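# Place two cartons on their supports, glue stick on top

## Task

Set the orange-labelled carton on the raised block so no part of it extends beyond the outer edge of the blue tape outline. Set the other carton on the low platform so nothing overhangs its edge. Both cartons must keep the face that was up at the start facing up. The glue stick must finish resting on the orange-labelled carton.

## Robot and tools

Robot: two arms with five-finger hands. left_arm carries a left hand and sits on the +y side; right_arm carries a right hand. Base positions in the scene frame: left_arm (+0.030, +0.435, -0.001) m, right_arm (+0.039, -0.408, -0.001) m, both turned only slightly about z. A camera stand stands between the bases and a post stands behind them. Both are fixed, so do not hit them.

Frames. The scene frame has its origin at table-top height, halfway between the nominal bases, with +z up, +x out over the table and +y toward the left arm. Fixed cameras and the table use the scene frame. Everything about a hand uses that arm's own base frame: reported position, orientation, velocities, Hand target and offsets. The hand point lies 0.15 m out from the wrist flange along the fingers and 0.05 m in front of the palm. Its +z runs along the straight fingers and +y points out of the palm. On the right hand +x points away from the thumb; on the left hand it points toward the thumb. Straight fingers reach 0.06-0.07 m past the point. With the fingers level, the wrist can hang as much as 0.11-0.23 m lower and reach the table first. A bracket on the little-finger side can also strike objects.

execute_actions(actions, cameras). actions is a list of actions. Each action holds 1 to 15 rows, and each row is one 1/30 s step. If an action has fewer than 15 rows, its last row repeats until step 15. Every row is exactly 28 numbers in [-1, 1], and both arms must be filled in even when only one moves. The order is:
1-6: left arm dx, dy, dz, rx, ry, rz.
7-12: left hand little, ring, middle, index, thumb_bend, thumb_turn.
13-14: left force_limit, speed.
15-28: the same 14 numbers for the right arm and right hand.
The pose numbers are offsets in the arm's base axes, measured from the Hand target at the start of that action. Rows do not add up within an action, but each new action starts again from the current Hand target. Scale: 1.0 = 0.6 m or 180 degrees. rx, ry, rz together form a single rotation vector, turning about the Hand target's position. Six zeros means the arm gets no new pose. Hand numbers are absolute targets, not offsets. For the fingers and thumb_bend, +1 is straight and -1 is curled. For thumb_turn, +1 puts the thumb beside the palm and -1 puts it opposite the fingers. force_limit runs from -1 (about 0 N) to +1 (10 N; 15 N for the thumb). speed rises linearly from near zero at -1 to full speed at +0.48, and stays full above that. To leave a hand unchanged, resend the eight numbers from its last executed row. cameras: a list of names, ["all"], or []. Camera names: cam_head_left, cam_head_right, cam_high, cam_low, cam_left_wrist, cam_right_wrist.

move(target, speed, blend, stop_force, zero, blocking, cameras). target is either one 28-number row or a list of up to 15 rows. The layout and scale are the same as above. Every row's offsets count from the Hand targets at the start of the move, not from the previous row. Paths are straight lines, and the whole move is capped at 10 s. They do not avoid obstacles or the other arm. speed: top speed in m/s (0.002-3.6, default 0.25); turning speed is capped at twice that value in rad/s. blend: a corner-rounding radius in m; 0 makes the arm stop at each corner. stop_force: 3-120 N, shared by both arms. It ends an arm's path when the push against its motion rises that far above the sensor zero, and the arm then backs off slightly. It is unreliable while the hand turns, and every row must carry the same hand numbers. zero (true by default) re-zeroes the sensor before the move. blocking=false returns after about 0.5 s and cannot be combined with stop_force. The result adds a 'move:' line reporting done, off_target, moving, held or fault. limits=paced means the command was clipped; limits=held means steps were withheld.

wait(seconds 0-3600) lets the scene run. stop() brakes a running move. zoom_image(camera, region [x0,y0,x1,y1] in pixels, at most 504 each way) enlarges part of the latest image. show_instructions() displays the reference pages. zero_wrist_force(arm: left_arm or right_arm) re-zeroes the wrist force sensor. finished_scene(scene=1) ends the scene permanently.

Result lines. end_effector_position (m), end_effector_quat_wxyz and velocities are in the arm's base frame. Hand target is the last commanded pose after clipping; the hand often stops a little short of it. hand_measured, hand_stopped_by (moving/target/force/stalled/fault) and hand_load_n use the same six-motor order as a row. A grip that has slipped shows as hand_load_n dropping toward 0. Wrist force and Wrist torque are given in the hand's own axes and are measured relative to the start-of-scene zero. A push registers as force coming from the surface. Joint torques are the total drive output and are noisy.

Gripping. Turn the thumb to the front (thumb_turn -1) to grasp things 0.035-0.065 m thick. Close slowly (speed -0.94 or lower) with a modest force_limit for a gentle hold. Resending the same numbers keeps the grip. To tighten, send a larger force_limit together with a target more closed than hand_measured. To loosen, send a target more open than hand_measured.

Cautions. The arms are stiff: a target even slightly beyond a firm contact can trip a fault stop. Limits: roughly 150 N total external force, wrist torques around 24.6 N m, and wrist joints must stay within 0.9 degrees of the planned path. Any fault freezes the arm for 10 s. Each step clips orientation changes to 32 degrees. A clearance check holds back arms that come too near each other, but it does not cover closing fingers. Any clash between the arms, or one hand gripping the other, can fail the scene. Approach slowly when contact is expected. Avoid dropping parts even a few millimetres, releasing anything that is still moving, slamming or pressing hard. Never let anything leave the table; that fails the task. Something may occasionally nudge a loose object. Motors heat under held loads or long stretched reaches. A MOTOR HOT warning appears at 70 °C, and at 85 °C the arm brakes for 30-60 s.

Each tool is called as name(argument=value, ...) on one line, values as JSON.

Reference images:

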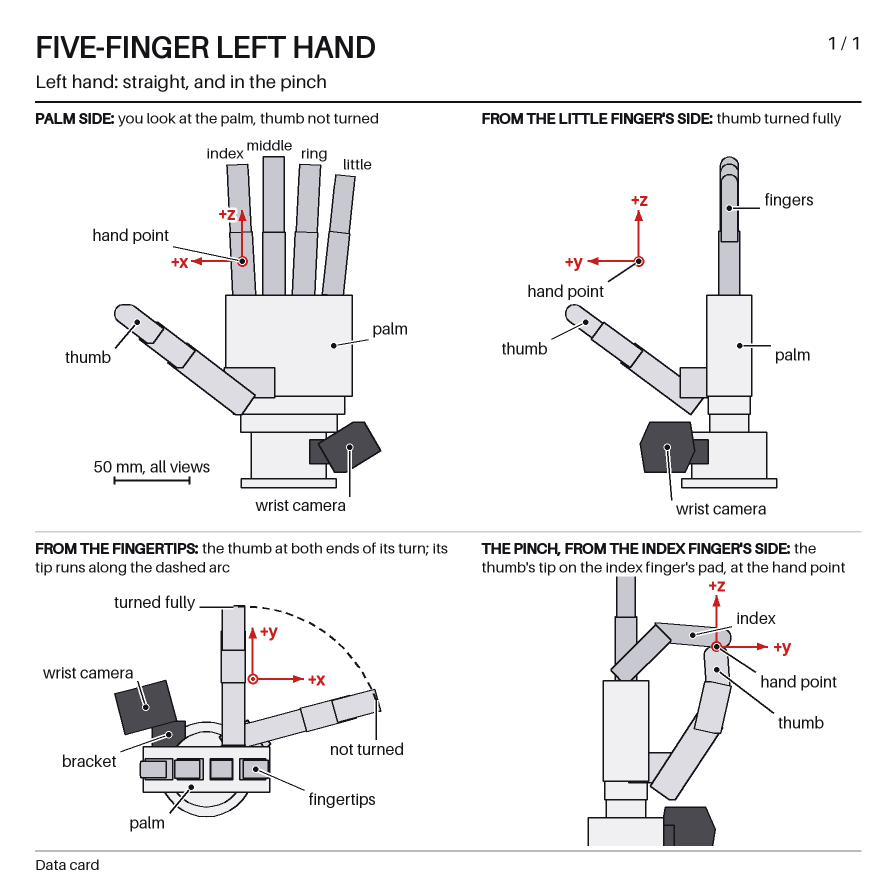

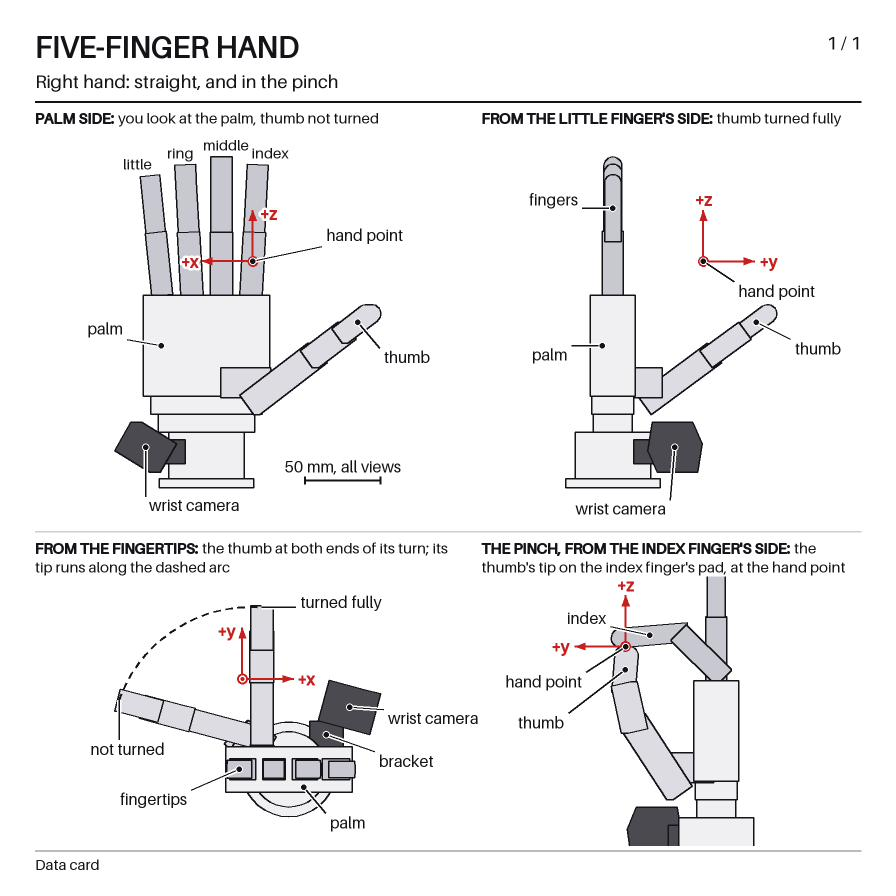

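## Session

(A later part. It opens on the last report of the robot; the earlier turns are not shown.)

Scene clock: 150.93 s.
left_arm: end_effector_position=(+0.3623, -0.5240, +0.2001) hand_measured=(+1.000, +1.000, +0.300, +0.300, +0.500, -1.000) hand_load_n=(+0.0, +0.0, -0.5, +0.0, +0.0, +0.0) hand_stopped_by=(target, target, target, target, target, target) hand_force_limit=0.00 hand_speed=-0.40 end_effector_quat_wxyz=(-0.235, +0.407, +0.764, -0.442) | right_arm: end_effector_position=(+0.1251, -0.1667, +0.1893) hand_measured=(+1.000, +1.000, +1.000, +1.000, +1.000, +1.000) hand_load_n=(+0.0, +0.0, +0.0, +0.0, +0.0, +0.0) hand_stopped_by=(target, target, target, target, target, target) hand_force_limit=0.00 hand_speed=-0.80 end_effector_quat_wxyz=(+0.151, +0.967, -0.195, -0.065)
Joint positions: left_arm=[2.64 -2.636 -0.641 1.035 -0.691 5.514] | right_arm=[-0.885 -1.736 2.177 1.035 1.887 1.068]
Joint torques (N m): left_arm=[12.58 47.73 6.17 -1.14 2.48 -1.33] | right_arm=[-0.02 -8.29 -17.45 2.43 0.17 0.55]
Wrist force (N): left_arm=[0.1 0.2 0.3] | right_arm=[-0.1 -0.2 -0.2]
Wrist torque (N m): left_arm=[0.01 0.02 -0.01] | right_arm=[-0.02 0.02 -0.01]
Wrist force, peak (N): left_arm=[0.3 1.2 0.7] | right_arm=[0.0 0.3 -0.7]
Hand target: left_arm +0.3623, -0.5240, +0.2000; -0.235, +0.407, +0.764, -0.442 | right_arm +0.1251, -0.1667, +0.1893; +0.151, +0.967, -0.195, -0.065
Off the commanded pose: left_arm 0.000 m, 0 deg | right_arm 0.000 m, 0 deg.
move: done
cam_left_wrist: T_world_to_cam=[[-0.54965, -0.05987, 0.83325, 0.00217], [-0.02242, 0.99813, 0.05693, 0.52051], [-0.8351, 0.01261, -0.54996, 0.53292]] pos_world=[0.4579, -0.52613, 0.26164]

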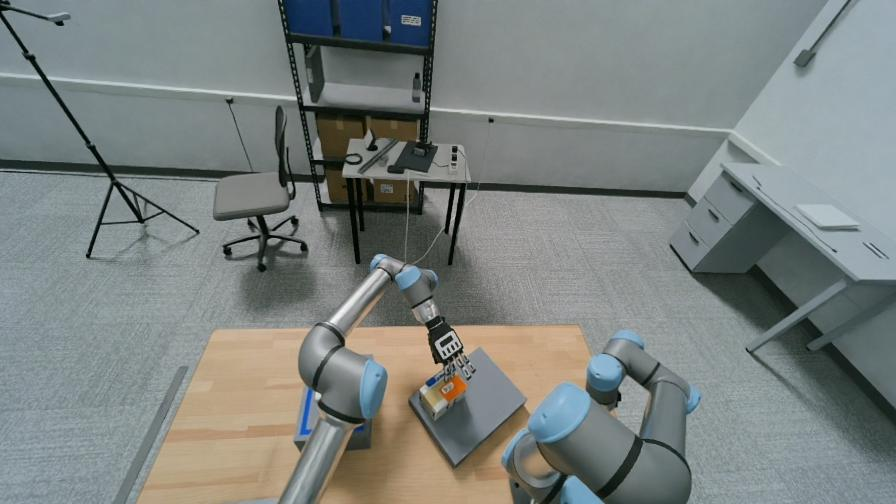

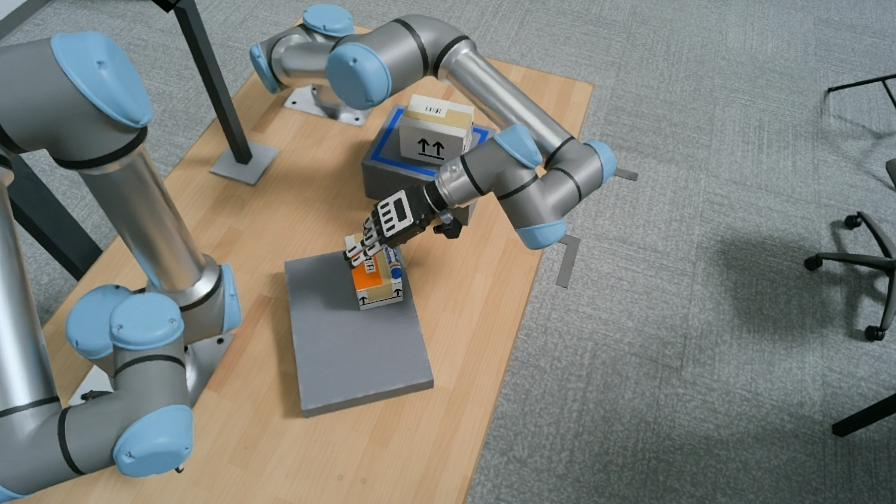

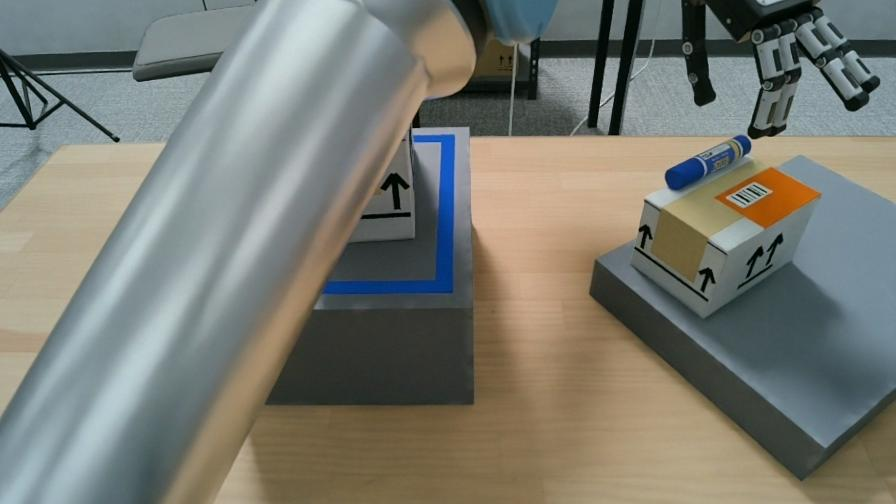

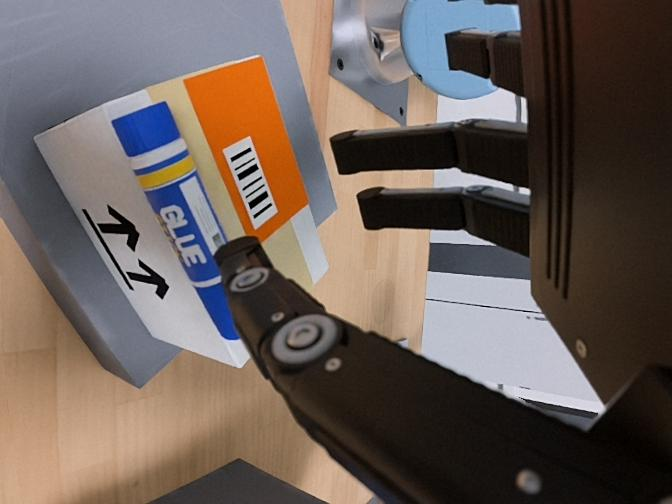

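move(target=[0,0,-0.0583,0,0,0,1,1,0.3,0.3,0.5,-1,0,-0.4,0,0,0,0,0,0,1,1,1,1,1,1,0,-0.8], speed=0.1, cameras=["cam_head_left","cam_high","cam_low","cam_left_wrist"])

zoom_image(camera="cam_low", region=[640, 60, 800, 220])

zoom_image(camera="cam_left_wrist", region=[50, 80, 450, 420])

zoom_image(camera="cam_head_left", region=[400, 320, 500, 420])

Scene clock: 164.53 s.
left_arm: end_effector_position=(+0.3623, -0.5240, +0.1651) hand_measured=(+1.000, +1.000, +0.300, +0.300, +0.500, -1.000) hand_load_n=(-0.5, +0.0, +0.0, +0.0, +0.0, +0.0) hand_stopped_by=(target, target, target, target, target, target) hand_force_limit=0.00 hand_speed=-0.40 end_effector_quat_wxyz=(-0.235, +0.407, +0.764, -0.442) | right_arm: end_effector_position=(+0.1251, -0.1667, +0.1893) hand_measured=(+1.000, +1.000, +1.000, +1.000, +1.000, +1.000) hand_load_n=(+0.0, +0.0, +0.0, -0.5, +0.0, +0.0) hand_stopped_by=(target, target, target, target, target, target) hand_force_limit=0.00 hand_speed=-0.80 end_effector_quat_wxyz=(+0.151, +0.967, -0.195, -0.065)
Joint positions: left_arm=[2.64 -2.659 -0.687 1.103 -0.691 5.514] | right_arm=[-0.885 -1.736 2.177 1.035 1.887 1.068]
Joint torques (N m): left_arm=[5.29 47.7 5.73 -1.31 2.36 -1.39] | right_arm=[0.17 -8.29 -17.55 2.5 0.12 0.53]
Wrist force (N): left_arm=[0.2 -0.1 0.5] | right_arm=[-0.1 -0.2 -0.4]
Wrist torque (N m): left_arm=[-0.04 0.03 0.00] | right_arm=[0.00 0.03 -0.02]
Wrist force, peak (N): left_arm=[0.2 0.7 0.7] | right_arm=[-0.1 0.3 -0.7]
Hand target: left_arm +0.3623, -0.5240, +0.1651; -0.235, +0.407, +0.764, -0.442 | right_arm +0.1251, -0.1667, +0.1893; +0.151, +0.967, -0.195, -0.065
Off the commanded pose: left_arm 0.000 m, 0 deg | right_arm 0.000 m, 0 deg.
move: done
cam_left_wrist: T_world_to_cam=[[-0.54965, -0.05987, 0.83325, 0.03134], [-0.02242, 0.99813, 0.05693, 0.5225], [-0.8351, 0.01261, -0.54996, 0.51367]] pos_world=[0.4579, -0.52613, 0.22664]

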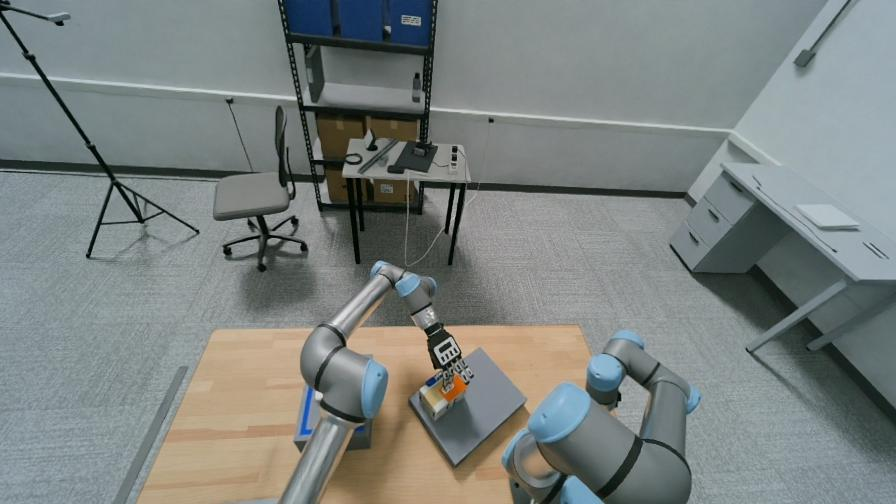

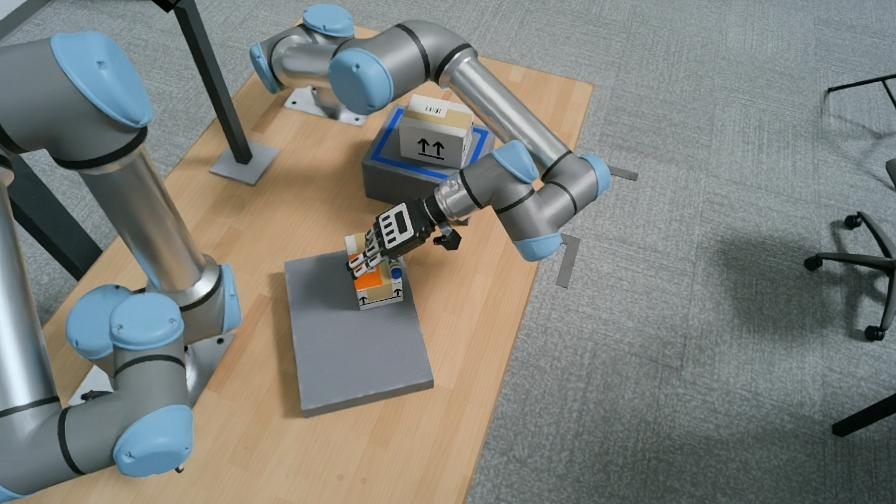

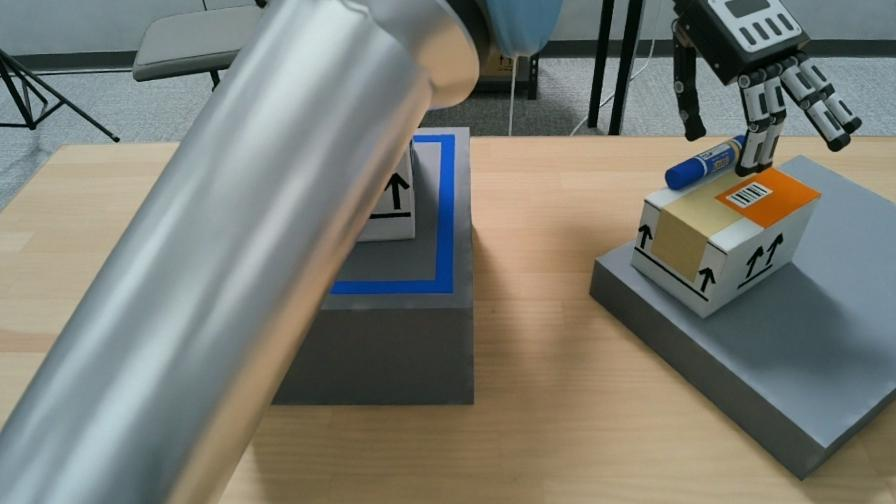

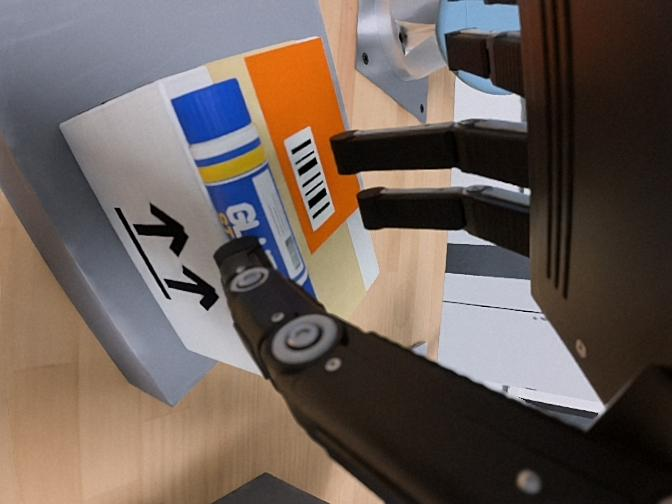

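Scaled by 3.150 from the camera's image (finer frame: 1280x720).

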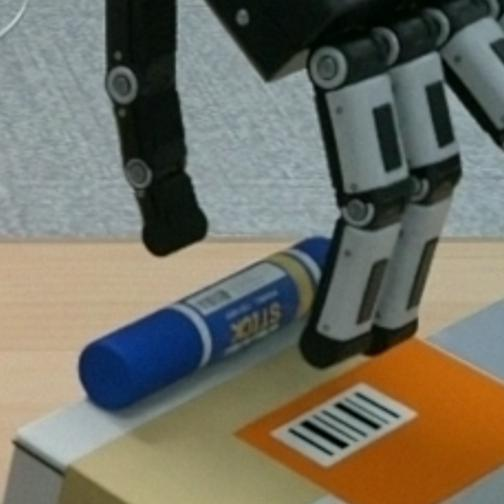

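Scaled by 1.260 from the camera's image (finer frame: 960x720).

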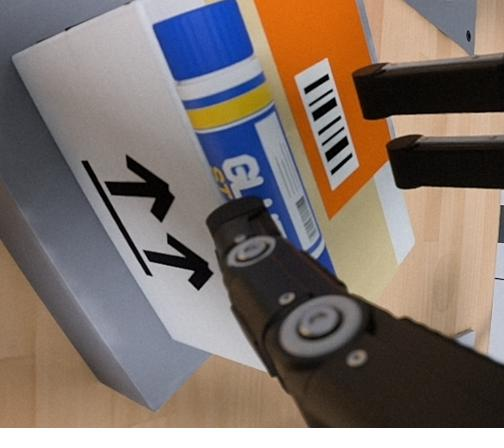

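Scaled by 5.040 from the camera's image (finer frame: 1280x720).

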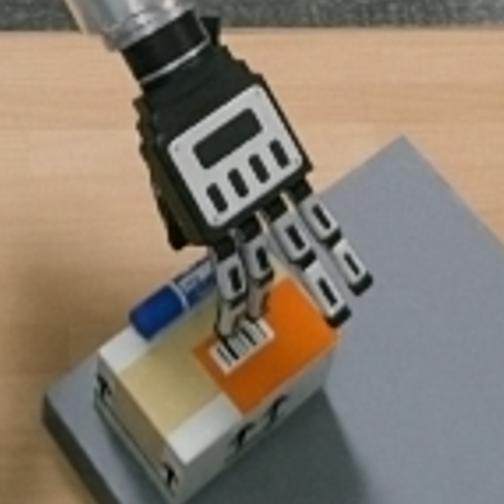

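zoom_image(camera="cam_high", region=[335, 225, 415, 305])

zoom_image(camera="cam_head_right", region=[390, 340, 470, 420])

Scaled by 6.300 from the camera's image (finer frame: 1280x720).

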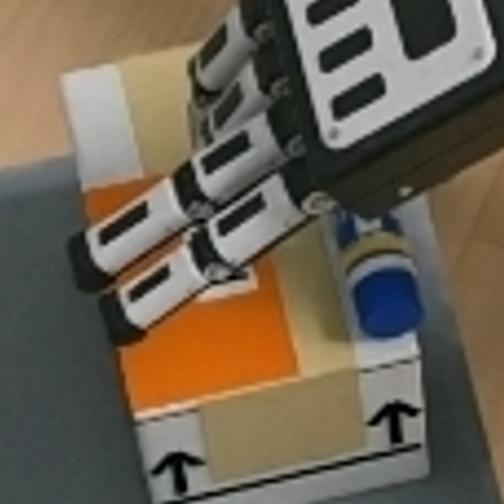

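This scene's latest camera images include none from cam_head_right. They are from: cam_head_left, cam_high, cam_low, cam_left_wrist. cam_head_right's image comes with the result of a call that names it in "cameras".

move(target=[0.0055,0.0037,-0.0242,0,0,0,1,1,0.3,0.3,0.5,-1,0,-0.4,0,0,0,0,0,0,1,1,1,1,1,1,0,-0.8], speed=0.03, cameras=["cam_head_right","cam_high","cam_low","cam_left_wrist"])

zoom_image(camera="cam_low", region=[660, 90, 800, 230])

zoom_image(camera="cam_left_wrist", region=[50, 80, 450, 420])

zoom_image(camera="cam_head_right", region=[390, 350, 470, 430])

zoom_image(camera="cam_high", region=[335, 225, 415, 305])

Scene clock: 184.33 s.
left_arm: end_effector_position=(+0.3656, -0.5218, +0.1507) hand_measured=(+1.000, +1.000, +0.300, +0.300, +0.500, -1.000) hand_load_n=(-0.5, +0.0, +0.0, +0.0, +0.0, +0.0) hand_stopped_by=(target, target, target, target, target, target) hand_force_limit=0.00 hand_speed=-0.40 end_effector_quat_wxyz=(-0.235, +0.407, +0.764, -0.442) | right_arm: end_effector_position=(+0.1251, -0.1667, +0.1893) hand_measured=(+1.000, +1.000, +1.000, +1.000, +1.000, +1.000) hand_load_n=(+0.0, +0.0, +0.0, -0.5, +0.0, +0.0) hand_stopped_by=(target, target, target, target, target, target) hand_force_limit=0.00 hand_speed=-0.80 end_effector_quat_wxyz=(+0.151, +0.967, -0.195, -0.065)
Joint positions: left_arm=[2.645 -2.674 -0.696 1.123 -0.694 5.52] | right_arm=[-0.885 -1.736 2.177 1.035 1.887 1.068]
Joint torques (N m): left_arm=[11.66 47.4 5.78 -1.04 -0.91 2.15] | right_arm=[-1.44 -8.72 -17.13 2.39 0.11 0.19]
Wrist force (N): left_arm=[0.0 0.1 0.5] | right_arm=[-0.1 0.2 -0.4]
Wrist torque (N m): left_arm=[-0.02 0.05 -0.01] | right_arm=[0.06 0.03 -0.01]
Wrist force, peak (N): left_arm=[0.1 0.2 0.7] | right_arm=[-0.2 0.3 -1.0]
Hand target: left_arm +0.3656, -0.5218, +0.1505; -0.235, +0.407, +0.764, -0.442 | right_arm +0.1251, -0.1667, +0.1893; +0.151, +0.967, -0.195, -0.065
Off the commanded pose: left_arm 0.000 m, 0 deg | right_arm 0.000 m, 0 deg.
move: done
cam_left_wrist: T_world_to_cam=[[-0.54957, -0.06001, 0.83329, 0.04525], [-0.02257, 0.99812, 0.05699, 0.52126], [-0.83514, 0.01252, -0.54989, 0.50838]] pos_world=[0.4612, -0.52393, 0.21214]

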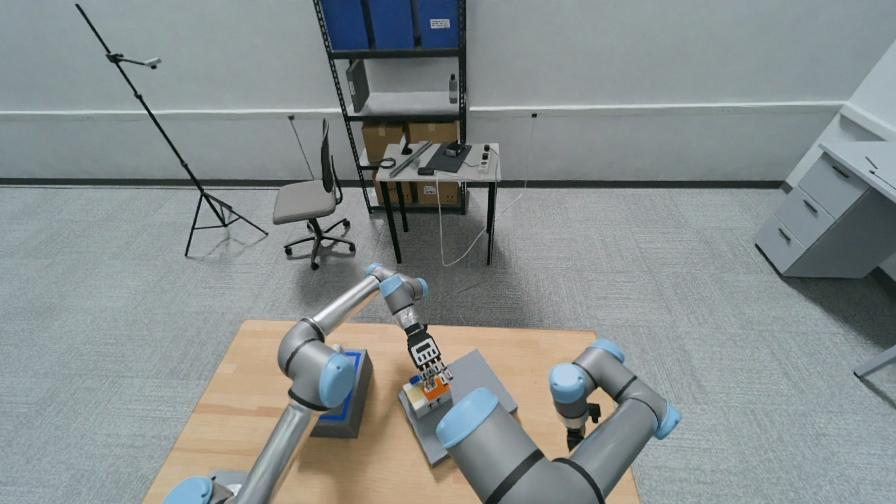

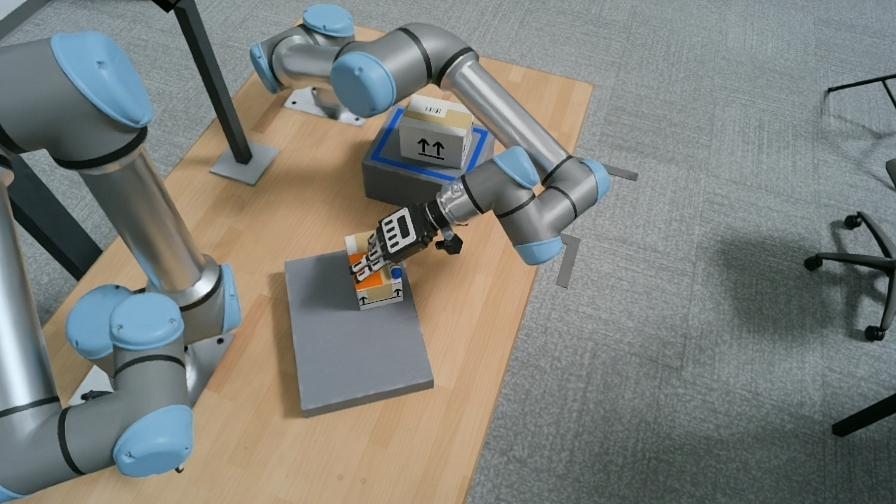

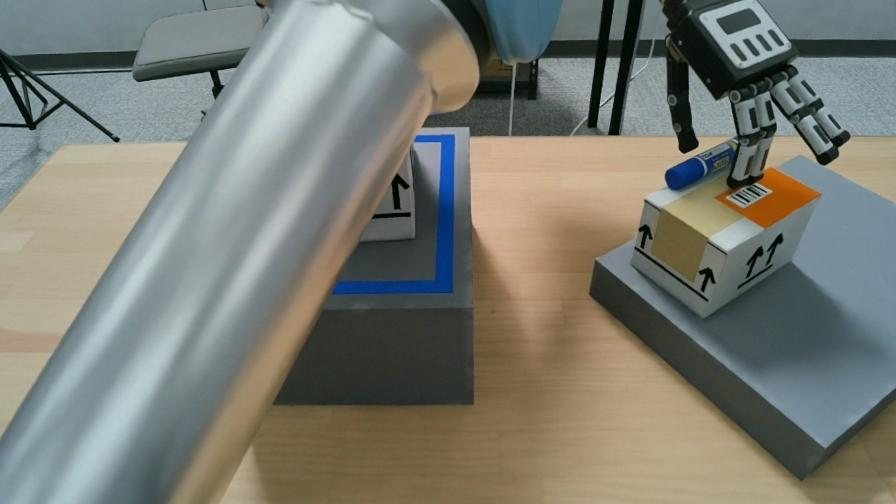

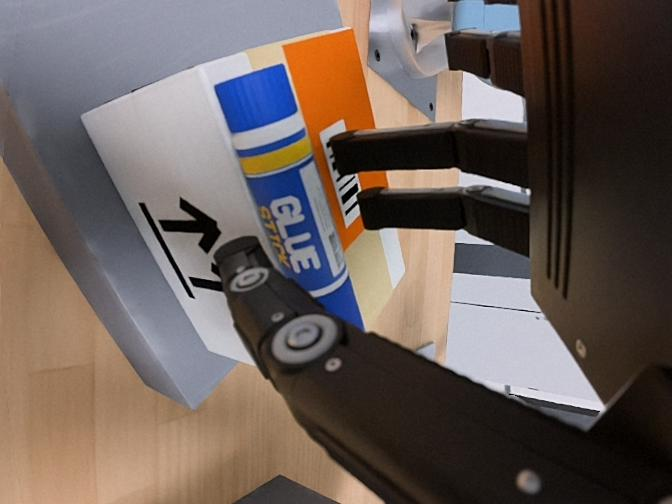

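Scaled by 3.600 from the camera's image (finer frame: 1280x720).

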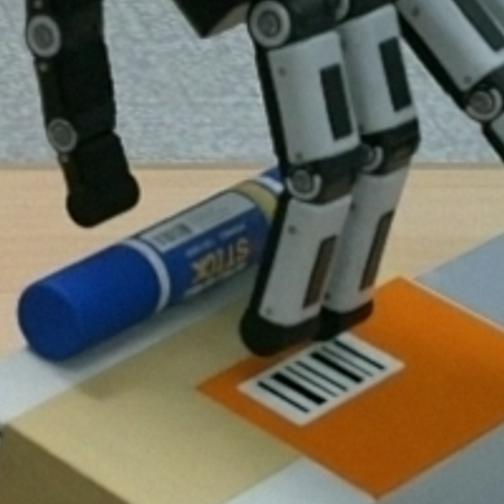

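Scaled by 1.260 from the camera's image (finer frame: 960x720).

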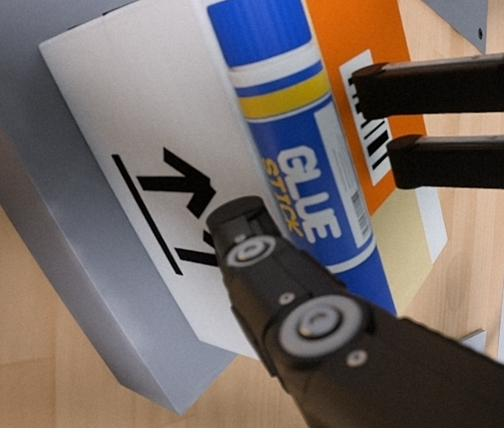

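Scaled by 6.300 from the camera's image (finer frame: 1280x720).

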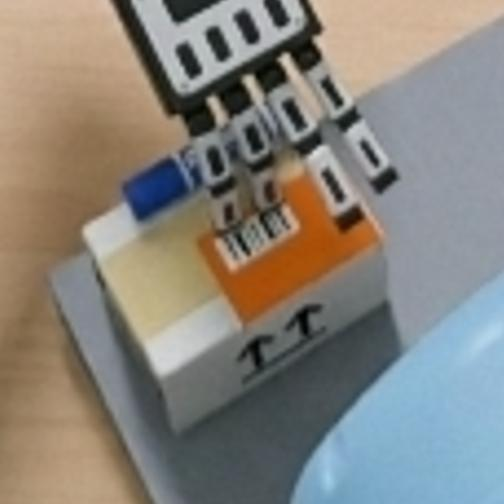

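Scaled by 6.300 from the camera's image (finer frame: 1280x720).

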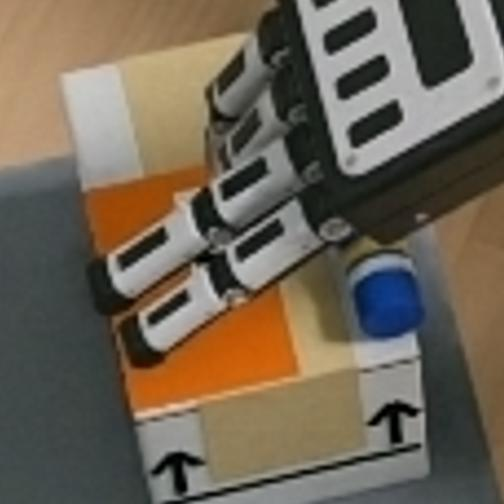

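move(target=[[0,0,-0.0087,0,0,0,1,1,0.3,0.3,0.5,-1,0,-0.4,0,0,0,0,0,0,1,1,1,1,1,1,0,-0.8],[-0.0069,-0.0047,-0.0087,0,0,0,1,1,0.3,0.3,0.5,-1,0,-0.4,0,0,0,0,0,0,1,1,1,1,1,1,0,-0.8]], speed=0.02, cameras=["cam_head_right","cam_high","cam_low","cam_left_wrist"])

zoom_image(camera="cam_low", region=[660, 90, 800, 230])

zoom_image(camera="cam_left_wrist", region=[50, 80, 450, 420])

Scene clock: 191.17 s.
left_arm: end_effector_position=(+0.3616, -0.5245, +0.1454) hand_measured=(+1.000, +1.000, +0.298, +0.300, +0.500, -1.000) hand_load_n=(+0.0, +0.0, -15.5, +0.0, +0.0, +0.0) hand_stopped_by=(target, target, target, target, target, target) hand_force_limit=0.00 hand_speed=-0.40 end_effector_quat_wxyz=(-0.235, +0.407, +0.764, -0.442) | right_arm: end_effector_position=(+0.1251, -0.1667, +0.1893) hand_measured=(+1.000, +1.000, +1.000, +1.000, +1.000, +1.000) hand_load_n=(+0.0, +0.0, +0.0, +0.0, +0.0, +0.0) hand_stopped_by=(target, target, target, target, target, target) hand_force_limit=0.00 hand_speed=-0.80 end_effector_quat_wxyz=(+0.151, +0.967, -0.195, -0.065)
Joint positions: left_arm=[2.639 -2.674 -0.708 1.141 -0.691 5.513] | right_arm=[-0.885 -1.736 2.177 1.035 1.887 1.068]
Joint torques (N m): left_arm=[-27.47 43.23 -3.28 4.71 -0.54 -1.92] | right_arm=[-1.39 -8.89 -18.56 2.26 -0.01 0.23]
Wrist force (N): left_arm=[1.4 -28.4 -34.7] | right_arm=[0.0 0.0 -0.3]
Wrist torque (N m): left_arm=[0.12 -0.91 0.88] | right_arm=[0.01 0.01 -0.01]
Wrist force, peak (N): left_arm=[1.4 -28.4 -34.7] | right_arm=[-0.4 0.0 -0.7]
Hand target: left_arm +0.3615, -0.5246, +0.1453; -0.235, +0.407, +0.764, -0.442 | right_arm +0.1251, -0.1667, +0.1893; +0.151, +0.967, -0.195, -0.065
Off the commanded pose: left_arm 0.000 m, 0 deg | right_arm 0.000 m, 0 deg.
move: done
cam_left_wrist: T_world_to_cam=[[-0.54957, -0.06001, 0.83329, 0.0473], [-0.02257, 0.99812, 0.05699, 0.52416], [-0.83514, 0.01252, -0.54989, 0.50216]] pos_world=[0.4572, -0.52663, 0.20684]

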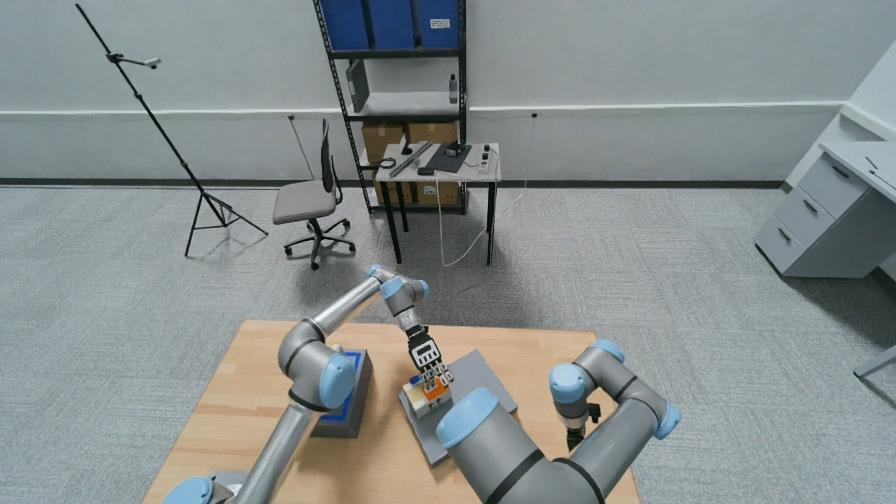

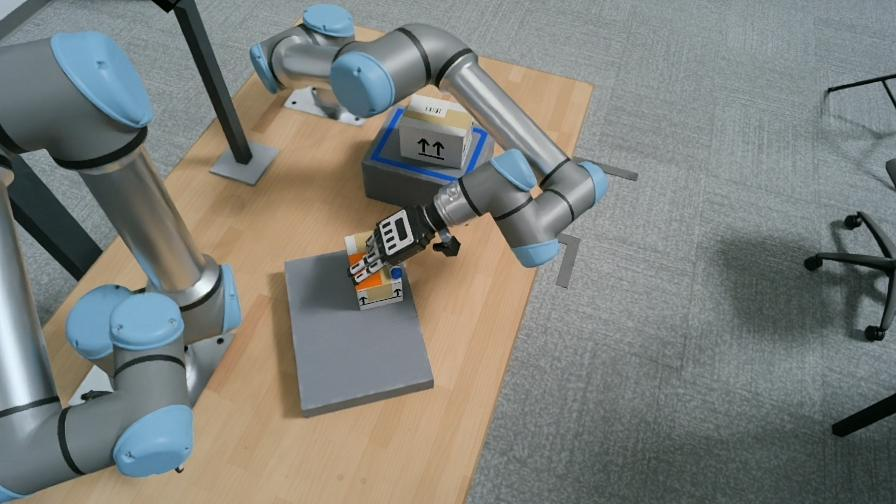

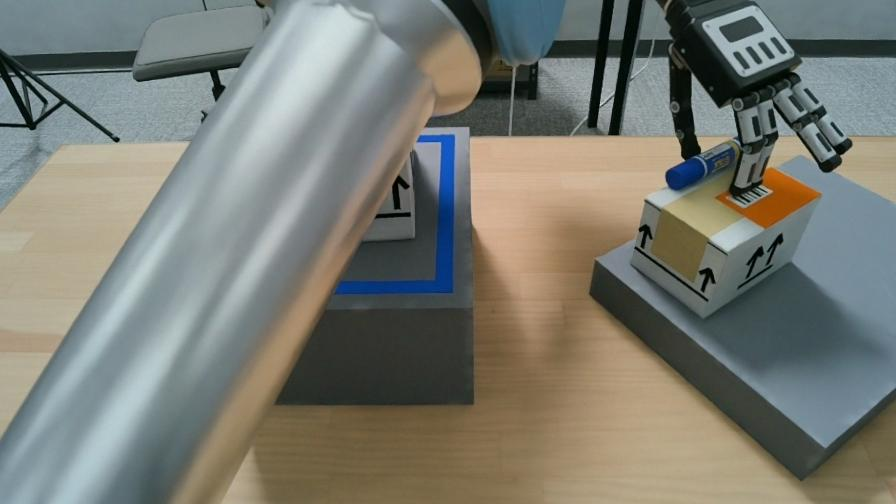

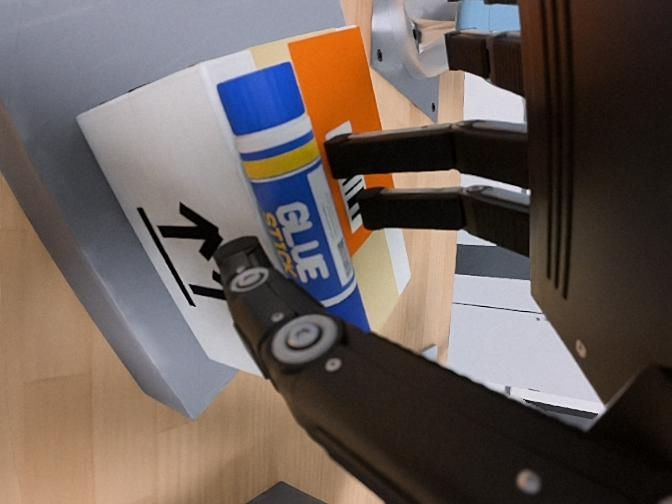

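Scaled by 3.600 from the camera's image (finer frame: 1280x720).

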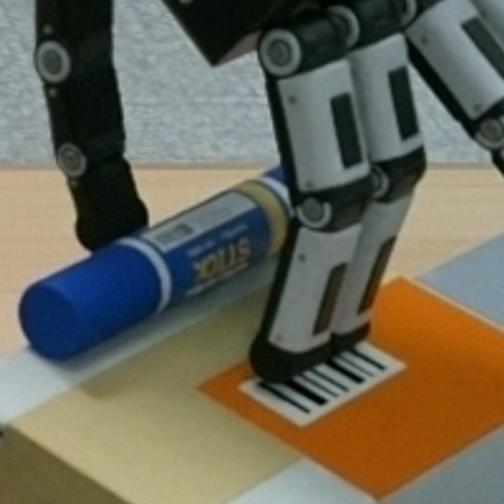

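Scaled by 1.260 from the camera's image (finer frame: 960x720).

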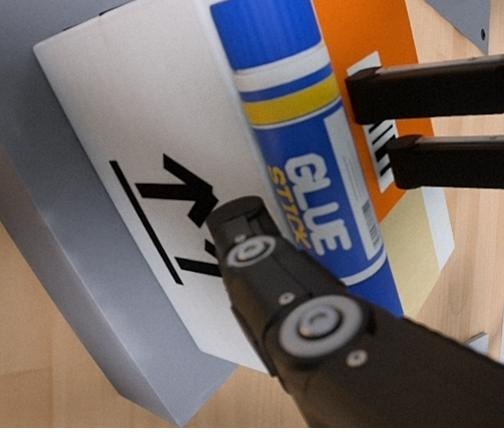

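move(target=[0,0,0.0067,0,0,0,1,1,0.3,0.3,0.5,-1,0,-0.4,0,0,0,0,0,0,1,1,1,1,1,1,0,-0.8], speed=0.05, cameras=["cam_low","cam_left_wrist"])

zoom_image(camera="cam_low", region=[660, 90, 800, 230])

Scene clock: 193.30 s.
left_arm: end_effector_position=(+0.3614, -0.5246, +0.1492) hand_measured=(+1.000, +1.000, +0.300, +0.300, +0.500, -1.000) hand_load_n=(+0.0, +0.0, +0.0, +0.0, +0.0, +0.0) hand_stopped_by=(target, target, target, target, target, target) hand_force_limit=0.00 hand_speed=-0.40 end_effector_quat_wxyz=(-0.235, +0.407, +0.764, -0.442) | right_arm: end_effector_position=(+0.1251, -0.1667, +0.1893) hand_measured=(+1.000, +1.000, +1.000, +1.000, +1.000, +1.000) hand_load_n=(+0.0, +0.0, +0.0, +0.0, +0.0, +0.0) hand_stopped_by=(target, target, target, target, target, target) hand_force_limit=0.00 hand_speed=-0.80 end_effector_quat_wxyz=(+0.151, +0.967, -0.195, -0.065)
Joint positions: left_arm=[2.639 -2.671 -0.704 1.134 -0.69 5.513] | right_arm=[-0.885 -1.736 2.177 1.035 1.887 1.068]
Joint torques (N m): left_arm=[-4.99 64.95 26.59 -3.84 -0.33 -1.94] | right_arm=[-1.56 -8.47 -18.38 2.57 -0.02 0.33]
Wrist force (N): left_arm=[0.0 0.7 0.4] | right_arm=[-0.2 -0.1 -0.5]
Wrist torque (N m): left_arm=[0.10 0.06 0.16] | right_arm=[0.01 0.05 -0.03]
Wrist force, peak (N): left_arm=[1.3 -29.3 -36.0] | right_arm=[-0.2 0.0 -0.7]
Hand target: left_arm +0.3615, -0.5246, +0.1493; -0.235, +0.407, +0.764, -0.442 | right_arm +0.1251, -0.1667, +0.1893; +0.151, +0.967, -0.195, -0.065
Off the commanded pose: left_arm 0.000 m, 0 deg | right_arm 0.000 m, 0 deg.
move: done
cam_left_wrist: T_world_to_cam=[[-0.54947, -0.05998, 0.83336, 0.04397], [-0.02238, 0.99812, 0.05709, 0.52404], [-0.83522, 0.01272, -0.54978, 0.5042]] pos_world=[0.457, -0.52683, 0.21064]

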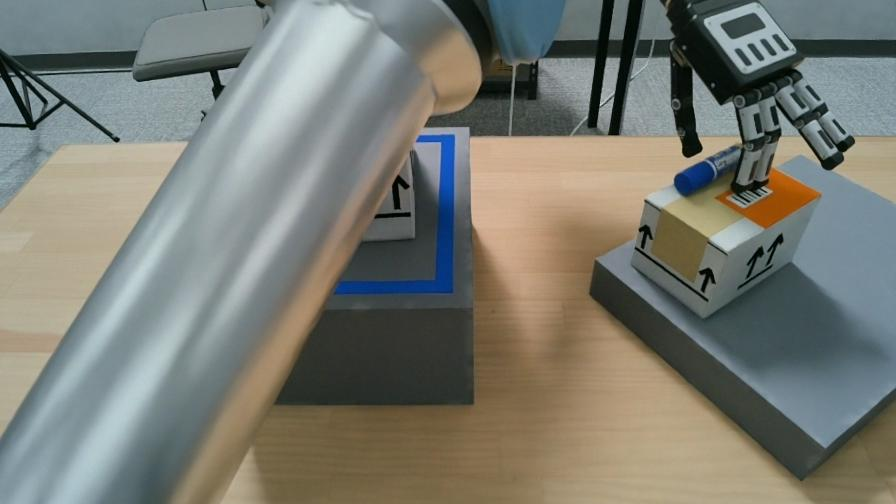

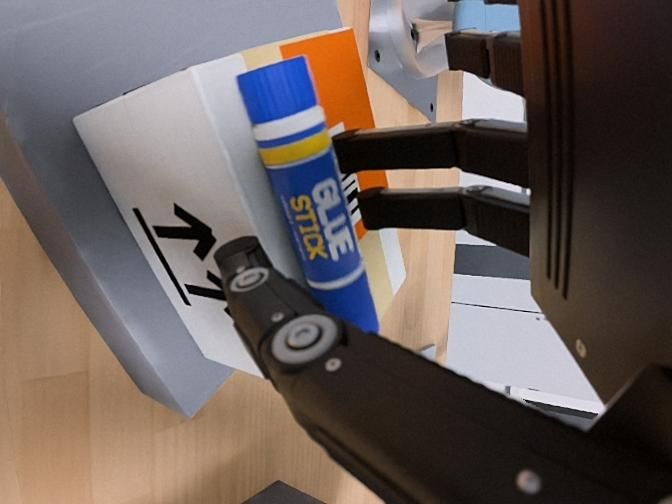

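Scaled by 3.600 from the camera's image (finer frame: 1280x720).

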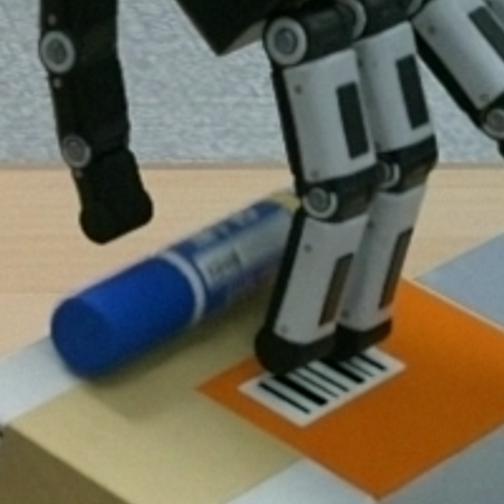

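move(target=[0,0,0.02,-0.0311,0.0461,0,1,1,0.3,0.3,0.5,-1,0,-0.4,0,0,0,0,0,0,1,1,1,1,1,1,0,-0.8], speed=0.05, cameras=["cam_low","cam_left_wrist"])

zoom_image(camera="cam_low", region=[660, 90, 800, 230])

Scene clock: 215.83 s.
left_arm: end_effector_position=(+0.3615, -0.5246, +0.1613) hand_measured=(+1.000, +1.000, +0.300, +0.300, +0.500, -1.000) hand_load_n=(+0.0, +0.0, +0.0, +0.0, +0.0, +0.0) hand_stopped_by=(target, target, target, target, target, target) hand_force_limit=0.00 hand_speed=-0.40 end_effector_quat_wxyz=(-0.269, +0.385, +0.723, -0.507) | right_arm: end_effector_position=(+0.1251, -0.1667, +0.1893) hand_measured=(+1.000, +1.000, +1.000, +1.000, +1.000, +1.000) hand_load_n=(+0.0, +0.0, +0.0, +0.0, +0.0, +0.0) hand_stopped_by=(target, target, target, target, target, target) hand_force_limit=0.00 hand_speed=-0.80 end_effector_quat_wxyz=(+0.151, +0.967, -0.195, -0.065)
Joint positions: left_arm=[2.675 -2.677 -0.802 0.976 -0.609 5.736] | right_arm=[-0.885 -1.736 2.177 1.035 1.887 1.068]
Joint torques (N m): left_arm=[11.97 49.22 5.29 -3.59 2.46 2.27] | right_arm=[-0.63 -8.7 -18.83 2.42 -0.12 0.08]
Wrist force (N): left_arm=[0.1 0.9 -0.1] | right_arm=[-0.1 0.0 -0.4]
Wrist torque (N m): left_arm=[0.16 0.02 -0.02] | right_arm=[0.02 0.02 0.00]
Wrist force, peak (N): left_arm=[-0.2 1.2 0.3] | right_arm=[-0.3 0.2 -0.6]
Hand target: left_arm +0.3615, -0.5246, +0.1613; -0.269, +0.385, +0.723, -0.507 | right_arm +0.1251, -0.1667, +0.1893; +0.151, +0.967, -0.195, -0.065
Off the commanded pose: left_arm 0.000 m, 0 deg | right_arm 0.000 m, 0 deg.
move: done
cam_left_wrist: T_world_to_cam=[[-0.42344, 0.02507, 0.90558, 0.02132], [-0.02119, 0.99907, -0.03756, 0.53862], [-0.90568, -0.03509, -0.42252, 0.4908]] pos_world=[0.46495, -0.52143, 0.2083]

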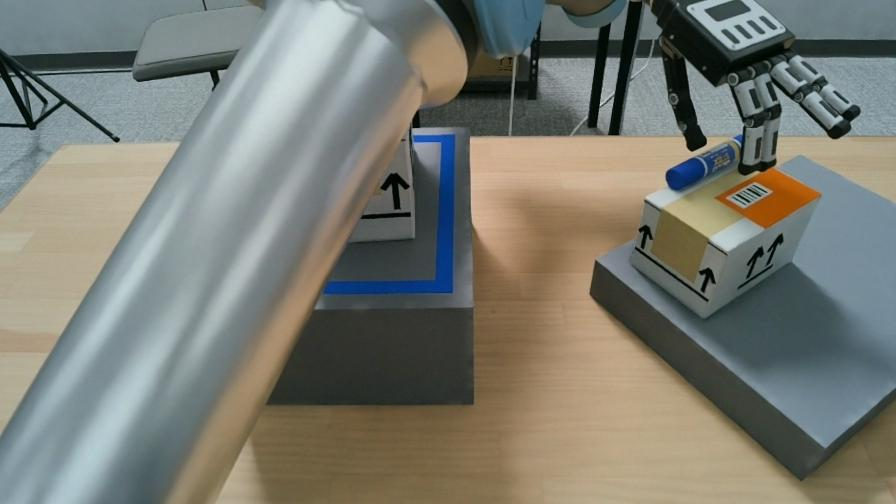

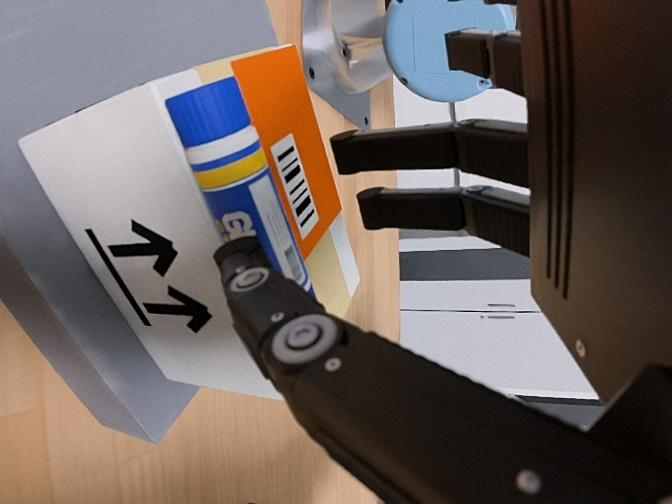

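Scaled by 3.600 from the camera's image (finer frame: 1280x720).

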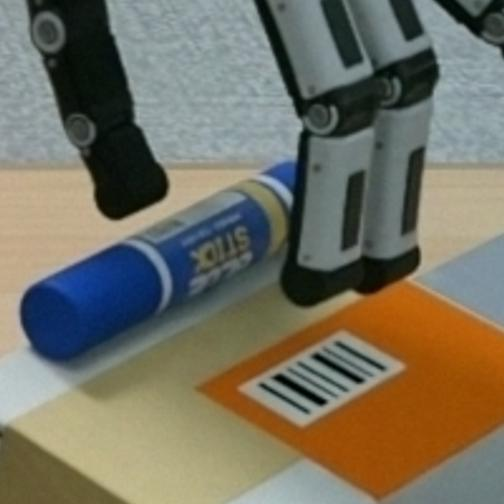

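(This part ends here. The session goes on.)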